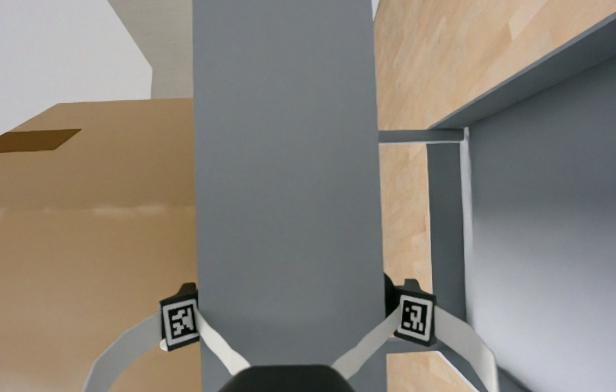

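Emit:
{"api": "move", "payload": {"blocking": false, "cameras": ["r1_wrist_camera"], "r1": {"base": {"translate_m": -0.713, "strafe_m": -0.085}, "joints": {"wrist_yaw_rad": -0.15}, "speeds": {"wrist_yaw_rad": 0.03}, "pace": "slow"}}}

Emit:
{"api": "wait", "payload": {"seconds": 3, "cameras": ["r1_head_camera", "r1_wrist_camera"]}}

Emit:
{"api": "wait", "payload": {"seconds": 6, "cameras": ["r1_head_camera", "r1_wrist_camera", "r1_head_right_camera"]}}

r1: "speeds": wrist_yaw_rad = 0.03 is out of range 0.05 to 1.82
Scene clock: 1114.10 s.
r1.base_odometry: x=-2.162 y=+1.854 heading=+2.970
r1.turned_by_wheels: +0.000
r1.turned_by_imu: +0.000
r1.base_tilt: forward=-1.6 right=+1.3
r1.lidar_m: 0.45 2.79 2.12 0.70 0.58 0.59 1.16 1.73 2.37 2.65 2.82 0.45
r1.base_status: done
r1.joint_positions: lift_m=+0.649 arm_m=+0.050 wrist_yaw_rad=-0.307 wrist_pitch_rad=+0.006 wrist_roll_rad=+1.568 gripper_m=+0.046
r1.joint_status: not commanded
r1.measured_speeds: translate_m=+0.000 strafe_m=+0.000 rotate_rad=+0.000 lift_m=+0.000 arm_m=+0.000 wrist_yaw_rad=+0.000 wrist_pitch_rad=+0.000 wrist_roll_rad=+0.000
r1.motor_effort: lift_m=+25(25) arm_m=-3(4) wheel_0=-7(12) wheel_1=-3(6) wheel_2=+2(9)
r1.servo_current: wrist_yaw_rad=46(72) wrist_pitch_rad=52(52) wrist_roll_rad=59(59) gripper_m=65(78)
r1.hand_pose: x=+0.4693 y=-0.1706 z=+0.8261 quat_wxyz=(+0.699, +0.698, -0.106, -0.110) (m; r1's base frame)
r1.wrist_depth_mm: - - 190 191 - 1708 1138 / - - 190 191 - 1756 - / 312 309 189 189 191 - - / 229 229 188 189 788 - - / 229 231 187 188 189 798 - / 250 249 186 188 187 - - / 277 163 184 186 187 640 -
r2.base_odometry: x=-2.375 y=-2.342 heading=-2.018
r2.turned_by_wheels: +0.000
r2.turned_by_imu: +0.000
r2.base_tilt: forward=-0.7 right=+0.0
r2.lidar_m: 1.08 0.45 0.31 0.66 0.58 1.08 3.68 1.75 1.41 1.38 1.38 1.11
r2.base_status: not commanded
r2.joint_positions: lift_m=+0.760 arm_m=+0.000 wrist_yaw_rad=+1.658 wrist_pitch_rad=+0.001 wrist_roll_rad=+0.000 gripper_m=-0.014
r2.joint_status: not commanded
r2.measured_speeds: translate_m=+0.000 strafe_m=+0.000 rotate_rad=+0.000 lift_m=+0.000 arm_m=+0.000 wrist_yaw_rad=+0.000 wrist_pitch_rad=+0.000 wrist_roll_rad=+0.000
r2.motor_effort: lift_m=+21(21) arm_m=-4(4) wheel_0=+14(14) wheel_1=+0(1) wheel_2=-4(4)
r2.servo_current: wrist_yaw_rad=65(72) wrist_pitch_rad=39(52) wrist_roll_rad=46(59) gripper_m=72(78)
r2.contact_limits: arm_m 1; translate_m 1
r2.hand_pose: x=+0.2330 y=+0.2949 z=+0.9376 quat_wxyz=(+0.676, -0.001, +0.000, +0.737) (m; r2's base frame)
r2.wrist_depth_mm: - - 254 169 236 226 219 / - - 255 166 235 227 220 / - - 257 169 236 229 221 / - 788 258 170 239 229 223 / 788 - 259 170 240 230 225 / - - 190 171 236 232 224 / 1863 1863 263 - 239 229 226
pictures: none

not run: a call was refused earlier in this reply.

not run: a call was refused earlier in this reply.

Emit:
{"api": "move", "payload": {"blocking": false, "cameras": ["r1_wrist_camera"], "r1": {"base": {"translate_m": -0.713, "strafe_m": -0.085}, "joints": {"wrist_yaw_rad": -0.15}, "speeds": {"wrist_yaw_rad": 0.05}, "pace": "slow"}}}

Emit:
{"api": "wait", "payload": {"seconds": 3, "cameras": ["r1_head_camera", "r1_wrist_camera"]}}

Emit:
{"api": "wait", "payload": {"seconds": 6, "cameras": ["r1_head_camera", "r1_wrist_camera", "r1_head_right_camera"]}}

Scene clock: 1119.33 s.
move: r1 moving
r1.base_odometry: x=-2.150 y=+1.853 heading=+2.969
r1.turned_by_wheels: +0.000
r1.turned_by_imu: -0.001
r1.base_tilt: forward=-1.6 right=+1.3
r1.lidar_m: 0.43 2.79 2.12 0.66 0.58 0.57 1.17 1.71 2.32 2.65 2.81 0.44
r1.base_status: translate_m moving; strafe_m moving
r1.joint_positions: lift_m=+0.649 arm_m=+0.050 wrist_yaw_rad=-0.290 wrist_pitch_rad=+0.006 wrist_roll_rad=+1.568 gripper_m=+0.046
r1.joint_status: wrist_yaw_rad moving
r1.measured_speeds: translate_m=-0.050 strafe_m=-0.005 rotate_rad=+0.000 lift_m=+0.000 arm_m=+0.000 wrist_yaw_rad=+0.050 wrist_pitch_rad=+0.000 wrist_roll_rad=+0.000
r1.motor_effort: lift_m=+25(25) arm_m=-4(4) wheel_0=-7(9) wheel_1=-6(8) wheel_2=+8(8)
r1.servo_current: wrist_yaw_rad=59(72) wrist_pitch_rad=46(52) wrist_roll_rad=52(59) gripper_m=78(78)
r1.hand_pose: x=+0.4722 y=-0.1663 z=+0.8261 quat_wxyz=(+0.700, +0.699, -0.100, -0.104) (m; r1's base frame)
r1.wrist_depth_mm: - - 189 189 - 1618 1118 / - - 188 189 - 1708 - / 306 303 188 189 190 - - / 228 225 187 189 798 - - / 229 231 186 187 188 798 - / 251 248 186 187 188 - - / 279 163 186 186 188 634 -
r2.base_odometry: x=-2.375 y=-2.342 heading=-2.018
r2.turned_by_wheels: +0.000
r2.turned_by_imu: +0.000
r2.base_tilt: forward=-0.7 right=+0.0
r2.lidar_m: 1.11 0.45 0.30 0.63 0.58 1.08 3.61 1.77 1.39 1.38 1.40 1.08
r2.base_status: not commanded
r2.joint_positions: lift_m=+0.760 arm_m=+0.000 wrist_yaw_rad=+1.658 wrist_pitch_rad=+0.001 wrist_roll_rad=+0.000 gripper_m=-0.014
r2.joint_status: not commanded
r2.measured_speeds: translate_m=+0.000 strafe_m=+0.000 rotate_rad=+0.000 lift_m=+0.000 arm_m=+0.000 wrist_yaw_rad=+0.000 wrist_pitch_rad=+0.000 wrist_roll_rad=+0.000
r2.motor_effort: lift_m=+21(21) arm_m=-4(4) wheel_0=+14(14) wheel_1=+0(0) wheel_2=-4(4)
r2.servo_current: wrist_yaw_rad=59(72) wrist_pitch_rad=33(46) wrist_roll_rad=46(59) gripper_m=65(78)
r2.contact_limits: arm_m 1; translate_m 1
r2.hand_pose: x=+0.2330 y=+0.2949 z=+0.9376 quat_wxyz=(+0.676, -0.001, +0.000, +0.737) (m; r2's base frame)
r2.wrist_depth_mm: - - 254 169 235 225 219 / - - 255 167 236 227 220 / - - 256 169 237 228 222 / - - 258 169 238 229 222 / 788 - 259 170 240 229 224 / - - 190 172 236 231 224 / 1863 1863 262 - 239 229 225
pictures: r1_wrist_camera
Images, in order (width x height): r1_wrist_camera 616x392.

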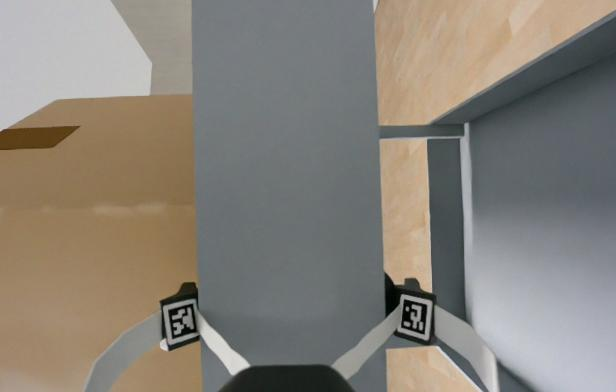

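Scene clock: 1122.33 s.
earlier move: r1 moving
r1.base_odometry: x=-1.862 y=+1.838 heading=+2.970
r1.turned_by_wheels: +0.000
r1.turned_by_imu: +0.000
r1.base_tilt: forward=-1.6 right=+1.3
r1.lidar_m: 0.44 2.85 2.18 0.54 0.41 0.51 1.20 1.41 1.90 2.61 2.75 0.46
r1.base_status: translate_m moving; strafe_m moving
r1.joint_positions: lift_m=+0.649 arm_m=+0.050 wrist_yaw_rad=-0.152 wrist_pitch_rad=+0.006 wrist_roll_rad=+1.568 gripper_m=+0.046
r1.joint_status: wrist_yaw_rad moving
r1.measured_speeds: translate_m=-0.099 strafe_m=-0.012 rotate_rad=+0.000 lift_m=+0.000 arm_m=+0.000 wrist_yaw_rad=+0.004 wrist_pitch_rad=+0.000 wrist_roll_rad=+0.000
r1.motor_effort: lift_m=+25(25) arm_m=-4(4) wheel_0=-4(9) wheel_1=-3(8) wheel_2=+6(9)
r1.servo_current: wrist_yaw_rad=65(85) wrist_pitch_rad=46(59) wrist_roll_rad=65(72) gripper_m=72(78)
r1.hand_pose: x=+0.4928 y=-0.1300 z=+0.8261 quat_wxyz=(+0.706, +0.704, -0.052, -0.056) (m; r1's base frame)
r1.wrist_depth_mm: - - 171 172 173 1661 1160 / 349 343 174 175 176 1618 - / 263 262 176 177 178 778 - / 213 216 179 181 182 778 - / 229 230 182 182 185 - - / 262 256 185 186 185 - - / 304 162 187 188 190 1808 -
r2.base_odometry: x=-2.375 y=-2.342 heading=-2.018
r2.turned_by_wheels: +0.000
r2.turned_by_imu: +0.000
r2.base_tilt: forward=-0.7 right=+0.0
r2.lidar_m: 1.09 0.44 0.32 0.52 0.63 1.08 3.68 1.78 1.41 1.37 1.40 1.12
r2.base_status: not commanded
r2.joint_positions: lift_m=+0.760 arm_m=+0.000 wrist_yaw_rad=+1.658 wrist_pitch_rad=+0.001 wrist_roll_rad=+0.000 gripper_m=-0.014
r2.joint_status: not commanded
r2.measured_speeds: translate_m=+0.000 strafe_m=+0.000 rotate_rad=+0.000 lift_m=+0.000 arm_m=+0.000 wrist_yaw_rad=+0.000 wrist_pitch_rad=+0.000 wrist_roll_rad=+0.000
r2.motor_effort: lift_m=+21(21) arm_m=-4(4) wheel_0=+13(14) wheel_1=+0(1) wheel_2=-4(4)
r2.servo_current: wrist_yaw_rad=59(78) wrist_pitch_rad=46(46) wrist_roll_rad=39(65) gripper_m=65(78)
r2.contact_limits: arm_m 1; translate_m 1
r2.hand_pose: x=+0.2330 y=+0.2949 z=+0.9376 quat_wxyz=(+0.676, -0.001, +0.000, +0.737) (m; r2's base frame)
r2.wrist_depth_mm: - - 253 168 235 226 220 / - - 255 166 236 226 220 / - - 258 169 236 229 222 / 931 - 258 170 237 229 222 / 917 750 262 171 240 229 224 / - - 191 172 236 231 224 / - 1863 262 - 240 229 225
wait: 3.00 s; no rest
pictures: r1_head_camera, r1_wrist_camera
Images, in order (width x height): r1_head_camera 420x560, r1_wrist_camera 616x392.

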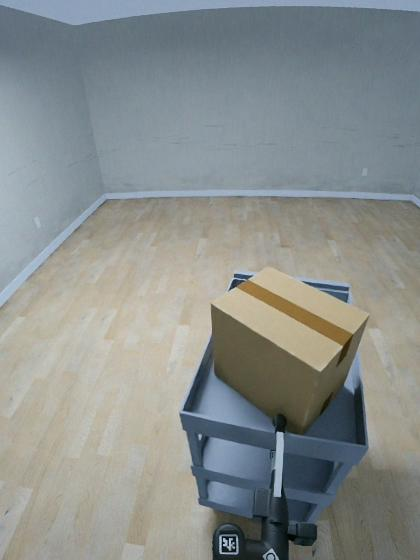

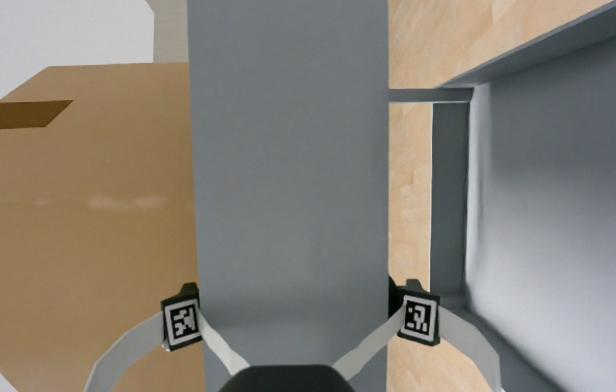

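Scene clock: 1127.30 s.
earlier move: r1 done
r1.base_odometry: x=-1.445 y=+1.816 heading=+2.970
r1.turned_by_wheels: +0.000
r1.turned_by_imu: +0.001
r1.base_tilt: forward=-1.6 right=+1.2
r1.lidar_m: 0.43 2.96 0.40 0.37 0.40 0.54 3.82 1.03 1.29 2.53 2.70 0.47
r1.base_status: done
r1.joint_positions: lift_m=+0.649 arm_m=+0.050 wrist_yaw_rad=-0.148 wrist_pitch_rad=+0.006 wrist_roll_rad=+1.568 gripper_m=+0.046
r1.joint_status: all done
r1.measured_speeds: translate_m=+0.000 strafe_m=+0.000 rotate_rad=+0.000 lift_m=+0.000 arm_m=+0.000 wrist_yaw_rad=+0.000 wrist_pitch_rad=+0.000 wrist_roll_rad=+0.000
r1.motor_effort: lift_m=+25(25) arm_m=-3(4) wheel_0=+1(9) wheel_1=-2(8) wheel_2=+5(9)
r1.servo_current: wrist_yaw_rad=52(85) wrist_pitch_rad=52(59) wrist_roll_rad=46(72) gripper_m=72(78)
r1.hand_pose: x=+0.4932 y=-0.1290 z=+0.8261 quat_wxyz=(+0.706, +0.704, -0.050, -0.054) (m; r1's base frame)
r1.wrist_depth_mm: - - 183 185 - 1618 1138 / - - 185 185 - 1756 - / 298 296 185 185 187 - - / 226 224 185 186 187 - - / 226 229 186 186 187 798 - / 251 250 186 187 187 - - / 282 163 186 187 188 661 -
r2.base_odometry: x=-2.375 y=-2.342 heading=-2.018
r2.turned_by_wheels: +0.000
r2.turned_by_imu: +0.001
r2.base_tilt: forward=-0.7 right=+0.1
r2.lidar_m: 1.11 0.43 0.31 0.68 0.73 4.76 3.67 1.75 1.41 1.40 1.40 1.11
r2.base_status: not commanded
r2.joint_positions: lift_m=+0.760 arm_m=+0.000 wrist_yaw_rad=+1.658 wrist_pitch_rad=+0.001 wrist_roll_rad=+0.000 gripper_m=-0.014
r2.joint_status: not commanded
r2.measured_speeds: translate_m=+0.000 strafe_m=+0.000 rotate_rad=+0.000 lift_m=+0.000 arm_m=+0.000 wrist_yaw_rad=+0.000 wrist_pitch_rad=+0.000 wrist_roll_rad=+0.000
r2.motor_effort: lift_m=+21(21) arm_m=-4(4) wheel_0=+13(14) wheel_1=+0(1) wheel_2=-4(4)
r2.servo_current: wrist_yaw_rad=59(78) wrist_pitch_rad=46(52) wrist_roll_rad=52(65) gripper_m=72(78)
r2.contact_limits: arm_m 1; translate_m 1
r2.hand_pose: x=+0.2330 y=+0.2949 z=+0.9376 quat_wxyz=(+0.676, -0.001, +0.000, +0.737) (m; r2's base frame)
r2.wrist_depth_mm: - - 255 169 235 226 219 / - - 255 166 236 227 220 / - - 257 169 238 229 221 / - 798 258 170 238 229 222 / - 798 258 170 240 230 224 / - 1281 188 171 236 232 225 / 1098 - 260 - 240 230 226
wait: 4.97 of 6 s (r1 has come to rest)
pictures: r1_head_camera, r1_head_right_camera, r1_wrist_camera
Images, in order (width x height): r1_head_camera 420x560, r1_head_right_camera 420x672, r1_wrist_camera 616x392.

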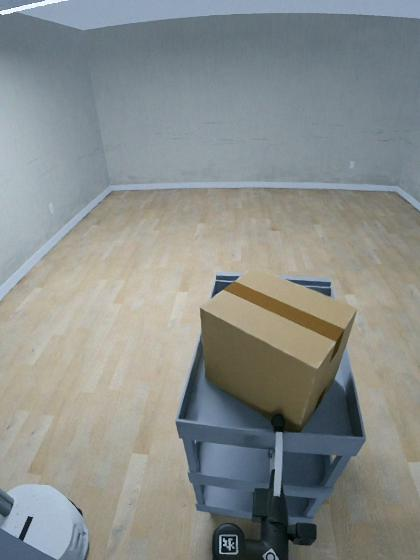

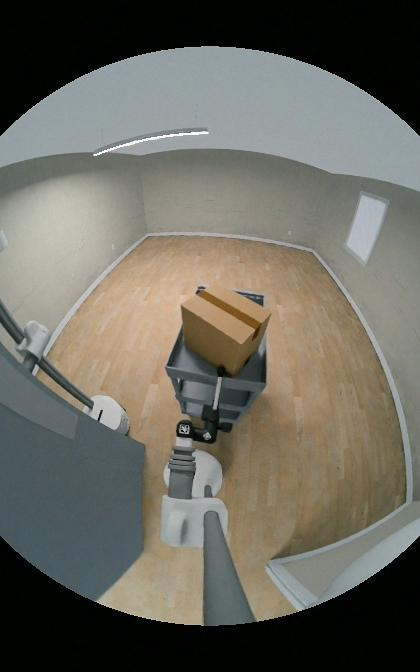

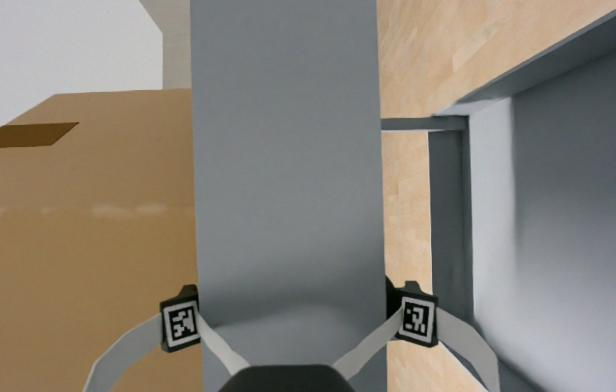

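Emit:
{"api": "move", "payload": {"blocking": false, "cameras": [], "r1": {"base": {"translate_m": -0.8165, "strafe_m": -0.092}, "joints": {"wrist_yaw_rad": 0.0}, "speeds": {"wrist_yaw_rad": 0.05}, "pace": "slow"}}}

Emit:
{"api": "wait", "payload": {"seconds": 4, "cameras": ["r1_head_right_camera", "r1_wrist_camera"]}}

Emit:
{"api": "wait", "payload": {"seconds": 7, "cameras": ["r1_head_camera", "r1_wrist_camera", "r1_head_right_camera", "r1_head_left_camera"]}}

Scene clock: 1151.47 s.
move: r1 moving
r1.base_odometry: x=-1.433 y=+1.815 heading=+2.970
r1.turned_by_wheels: +0.000
r1.turned_by_imu: +0.000
r1.base_tilt: forward=-1.5 right=+1.3
r1.lidar_m: 0.44 2.95 0.38 0.38 0.40 0.52 3.81 1.04 1.24 2.53 2.68 0.47
r1.base_status: translate_m moving; strafe_m moving
r1.joint_positions: lift_m=+0.649 arm_m=+0.050 wrist_yaw_rad=-0.130 wrist_pitch_rad=+0.006 wrist_roll_rad=+1.568 gripper_m=+0.046
r1.joint_status: wrist_yaw_rad moving
r1.measured_speeds: translate_m=-0.048 strafe_m=-0.006 rotate_rad=+0.001 lift_m=+0.000 arm_m=+0.000 wrist_yaw_rad=+0.048 wrist_pitch_rad=+0.000 wrist_roll_rad=+0.000
r1.motor_effort: lift_m=+25(25) arm_m=-4(4) wheel_0=-5(5) wheel_1=-5(7) wheel_2=+7(9)
r1.servo_current: wrist_yaw_rad=72(78) wrist_pitch_rad=46(52) wrist_roll_rad=46(59) gripper_m=65(72)
r1.hand_pose: x=+0.4956 y=-0.1240 z=+0.8261 quat_wxyz=(+0.706, +0.705, -0.044, -0.048) (m; r1's base frame)
r1.wrist_depth_mm: - - 182 183 - 1618 1138 / - - 182 184 - 1708 - / 293 290 184 185 186 - - / 224 223 185 186 186 - - / 228 229 186 186 187 798 - / 253 250 186 187 187 - - / 283 163 186 186 187 1863 -
r2.base_odometry: x=-2.375 y=-2.342 heading=-2.018
r2.turned_by_wheels: +0.000
r2.turned_by_imu: +0.000
r2.base_tilt: forward=-0.7 right=+0.1
r2.lidar_m: 1.09 0.48 0.31 0.68 0.72 4.79 3.66 1.76 1.43 1.38 1.38 1.12
r2.base_status: not commanded
r2.joint_positions: lift_m=+0.760 arm_m=+0.000 wrist_yaw_rad=+1.658 wrist_pitch_rad=+0.001 wrist_roll_rad=+0.000 gripper_m=-0.014
r2.joint_status: not commanded
r2.measured_speeds: translate_m=+0.000 strafe_m=+0.000 rotate_rad=+0.000 lift_m=+0.000 arm_m=+0.000 wrist_yaw_rad=+0.000 wrist_pitch_rad=+0.000 wrist_roll_rad=+0.000
r2.motor_effort: lift_m=+21(21) arm_m=-4(4) wheel_0=+13(14) wheel_1=+0(0) wheel_2=-4(4)
r2.servo_current: wrist_yaw_rad=65(65) wrist_pitch_rad=39(46) wrist_roll_rad=52(59) gripper_m=72(72)
r2.contact_limits: arm_m 1; translate_m 1
r2.hand_pose: x=+0.2330 y=+0.2949 z=+0.9376 quat_wxyz=(+0.676, -0.001, +0.000, +0.737) (m; r2's base frame)
r2.wrist_depth_mm: - - 254 169 235 226 218 / - - 256 166 236 226 220 / - - 257 169 236 228 222 / - 809 258 170 237 229 222 / - 788 259 170 241 230 224 / - 715 188 172 236 231 225 / 1042 676 260 - 240 230 225
pictures: none
No camera images: "cameras" was empty.

Scene clock: 1155.47 s.
earlier move: r1 moving
r1.base_odometry: x=-1.046 y=+1.792 heading=+2.970
r1.turned_by_wheels: +0.000
r1.turned_by_imu: -0.001
r1.base_tilt: forward=-1.6 right=+1.3
r1.lidar_m: 0.45 0.50 0.43 0.40 0.41 0.63 3.38 0.79 0.74 2.33 2.62 0.48
r1.base_status: translate_m moving; strafe_m moving
r1.joint_positions: lift_m=+0.649 arm_m=+0.050 wrist_yaw_rad=-0.003 wrist_pitch_rad=+0.006 wrist_roll_rad=+1.568 gripper_m=+0.046
r1.joint_status: wrist_yaw_rad moving
r1.measured_speeds: translate_m=-0.099 strafe_m=-0.011 rotate_rad=-0.002 lift_m=+0.000 arm_m=+0.000 wrist_yaw_rad=+0.000 wrist_pitch_rad=+0.000 wrist_roll_rad=+0.000
r1.motor_effort: lift_m=+25(25) arm_m=-4(4) wheel_0=-4(10) wheel_1=-4(8) wheel_2=+6(9)
r1.servo_current: wrist_yaw_rad=39(111) wrist_pitch_rad=46(52) wrist_roll_rad=46(72) gripper_m=65(78)
r1.hand_pose: x=+0.5090 y=-0.0882 z=+0.8261 quat_wxyz=(+0.708, +0.706, +0.001, -0.003) (m; r1's base frame)
r1.wrist_depth_mm: - - 176 177 178 1618 1160 / - 368 178 179 180 1708 - / 276 272 180 180 181 778 - / 216 216 181 182 183 798 - / 228 230 183 184 186 798 - / 258 253 185 186 187 - - / 294 163 187 186 190 1921 -
r2.base_odometry: x=-2.375 y=-2.342 heading=-2.018
r2.turned_by_wheels: +0.000
r2.turned_by_imu: +0.001
r2.base_tilt: forward=-0.6 right=+0.0
r2.lidar_m: 1.09 0.43 0.30 0.69 0.79 4.77 3.67 1.76 1.43 1.39 1.40 1.11
r2.base_status: not commanded
r2.joint_positions: lift_m=+0.760 arm_m=+0.000 wrist_yaw_rad=+1.658 wrist_pitch_rad=+0.001 wrist_roll_rad=+0.000 gripper_m=-0.014
r2.joint_status: not commanded
r2.measured_speeds: translate_m=+0.000 strafe_m=+0.000 rotate_rad=+0.000 lift_m=+0.000 arm_m=+0.000 wrist_yaw_rad=+0.000 wrist_pitch_rad=+0.000 wrist_roll_rad=+0.000
r2.motor_effort: lift_m=+21(21) arm_m=-4(4) wheel_0=+14(14) wheel_1=+0(1) wheel_2=-4(4)
r2.servo_current: wrist_yaw_rad=65(72) wrist_pitch_rad=39(52) wrist_roll_rad=46(65) gripper_m=78(78)
r2.contact_limits: arm_m 1; translate_m 1
r2.hand_pose: x=+0.2330 y=+0.2949 z=+0.9376 quat_wxyz=(+0.676, -0.001, +0.000, +0.737) (m; r2's base frame)
r2.wrist_depth_mm: - - 254 169 235 225 219 / - - 255 167 236 226 220 / - - 256 169 236 229 221 / - - 257 170 238 229 223 / - 878 258 170 240 230 224 / - - 187 172 236 230 224 / - 798 260 - 240 229 225
wait: 4.00 s; no rest
pictures: r1_head_right_camera, r1_wrist_camera
Images, in order (width x height): r1_head_right_camera 420x672, r1_wrist_camera 616x392.

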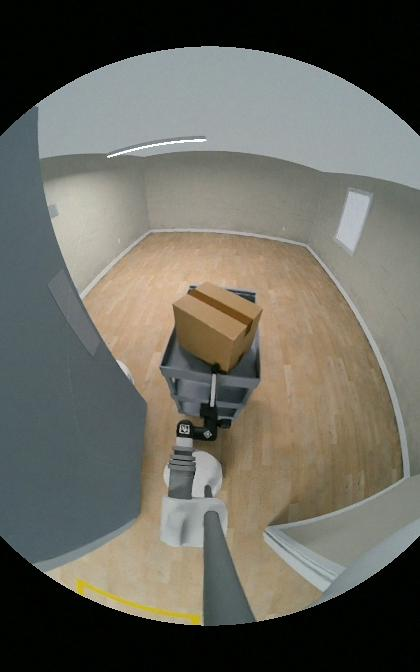

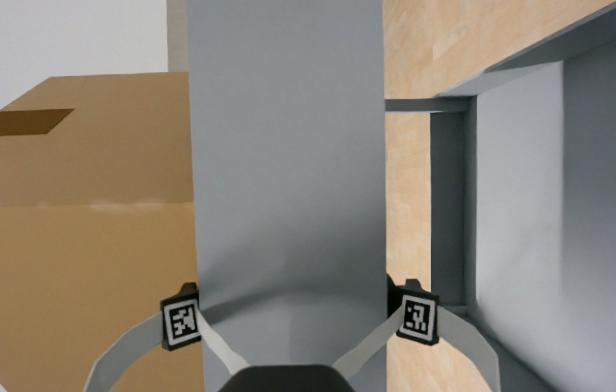

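Scene clock: 1160.47 s.
earlier move: r1 done
r1.base_odometry: x=-0.625 y=+1.767 heading=+2.970
r1.turned_by_wheels: +0.000
r1.turned_by_imu: +0.001
r1.base_tilt: forward=-1.6 right=+1.3
r1.lidar_m: 0.45 0.47 0.47 0.44 2.60 3.02 2.93 3.17 0.53 0.50 2.51 0.50
r1.base_status: done
r1.joint_positions: lift_m=+0.649 arm_m=+0.050 wrist_yaw_rad=+0.002 wrist_pitch_rad=+0.006 wrist_roll_rad=+1.568 gripper_m=+0.046
r1.joint_status: all done
r1.measured_speeds: translate_m=+0.000 strafe_m=+0.000 rotate_rad=+0.000 lift_m=+0.000 arm_m=+0.000 wrist_yaw_rad=+0.000 wrist_pitch_rad=+0.000 wrist_roll_rad=+0.000
r1.motor_effort: lift_m=+25(25) arm_m=-3(4) wheel_0=+0(10) wheel_1=-3(8) wheel_2=+4(9)
r1.servo_current: wrist_yaw_rad=52(111) wrist_pitch_rad=46(59) wrist_roll_rad=52(72) gripper_m=65(78)
r1.hand_pose: x=+0.5095 y=-0.0869 z=+0.8261 quat_wxyz=(+0.708, +0.706, +0.003, -0.001) (m; r1's base frame)
r1.wrist_depth_mm: - - 181 182 - 1618 1160 / - - 182 183 - 1808 - / 290 289 183 184 184 - - / 223 224 183 184 186 788 - / 226 230 184 185 187 798 - / 253 250 186 187 187 - - / 286 163 186 186 188 1863 -
r2.base_odometry: x=-2.375 y=-2.342 heading=-2.018
r2.turned_by_wheels: +0.000
r2.turned_by_imu: +0.001
r2.base_tilt: forward=-0.7 right=+0.1
r2.lidar_m: 1.11 0.45 0.30 0.70 3.67 4.78 3.69 1.75 1.42 1.39 1.39 1.10
r2.base_status: not commanded
r2.joint_positions: lift_m=+0.760 arm_m=+0.000 wrist_yaw_rad=+1.658 wrist_pitch_rad=+0.001 wrist_roll_rad=+0.000 gripper_m=-0.014
r2.joint_status: not commanded
r2.measured_speeds: translate_m=+0.000 strafe_m=+0.000 rotate_rad=+0.000 lift_m=+0.000 arm_m=+0.000 wrist_yaw_rad=+0.000 wrist_pitch_rad=+0.000 wrist_roll_rad=+0.000
r2.motor_effort: lift_m=+21(21) arm_m=-4(4) wheel_0=+13(14) wheel_1=+0(1) wheel_2=-4(4)
r2.servo_current: wrist_yaw_rad=59(78) wrist_pitch_rad=46(52) wrist_roll_rad=46(65) gripper_m=65(85)
r2.contact_limits: arm_m 1; translate_m 1
r2.hand_pose: x=+0.2330 y=+0.2949 z=+0.9376 quat_wxyz=(+0.676, -0.001, +0.000, +0.737) (m; r2's base frame)
r2.wrist_depth_mm: - - 254 168 235 226 219 / - - 256 166 235 226 220 / - - 256 170 236 228 222 / - - 258 170 238 229 223 / - - 260 171 240 230 224 / - - 190 172 236 231 225 / - - 263 - 240 229 225
wait: 5.00 of 7 s (r1 has come to rest)
pictures: r1_head_camera, r1_head_left_camera, r1_head_right_camera, r1_wrist_camera
Images, in order (width x height): r1_head_camera 420x560, r1_head_left_camera 420x672, r1_head_right_camera 420x672, r1_wrist_camera 616x392.

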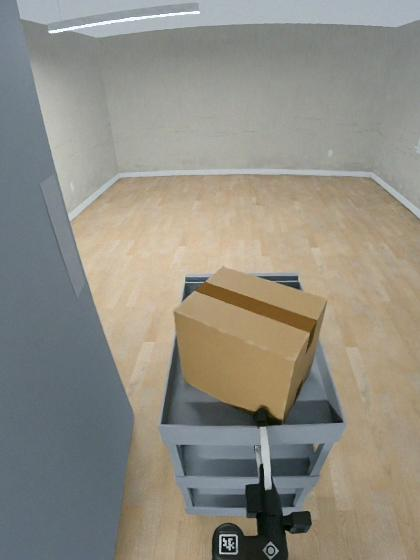

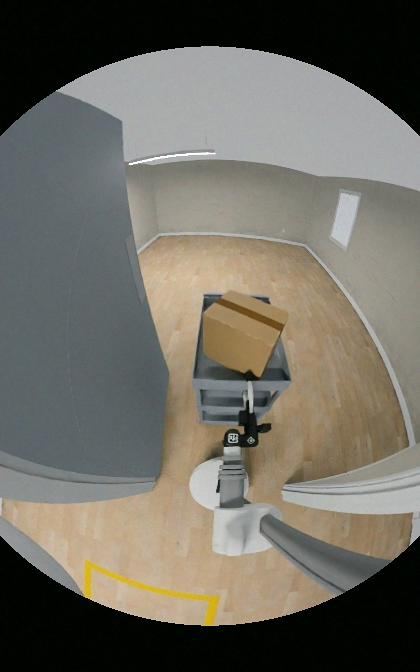

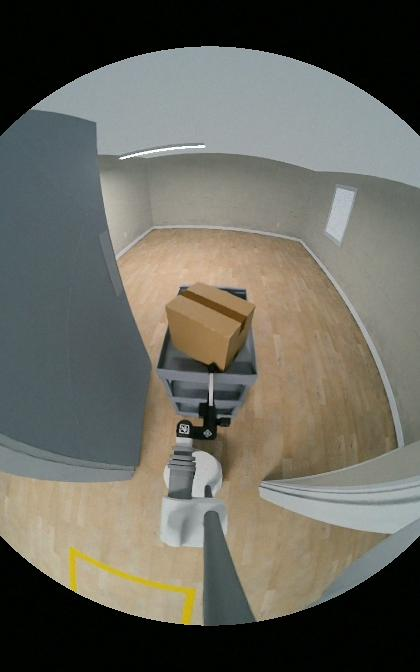

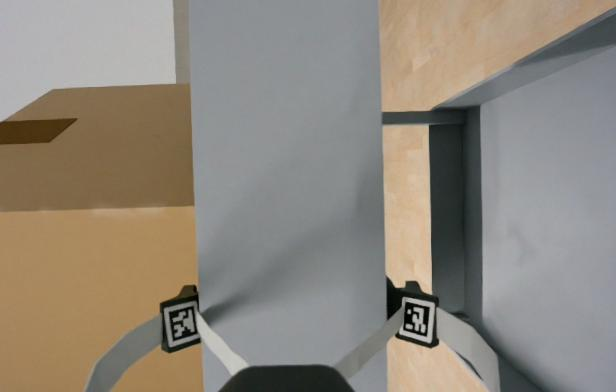

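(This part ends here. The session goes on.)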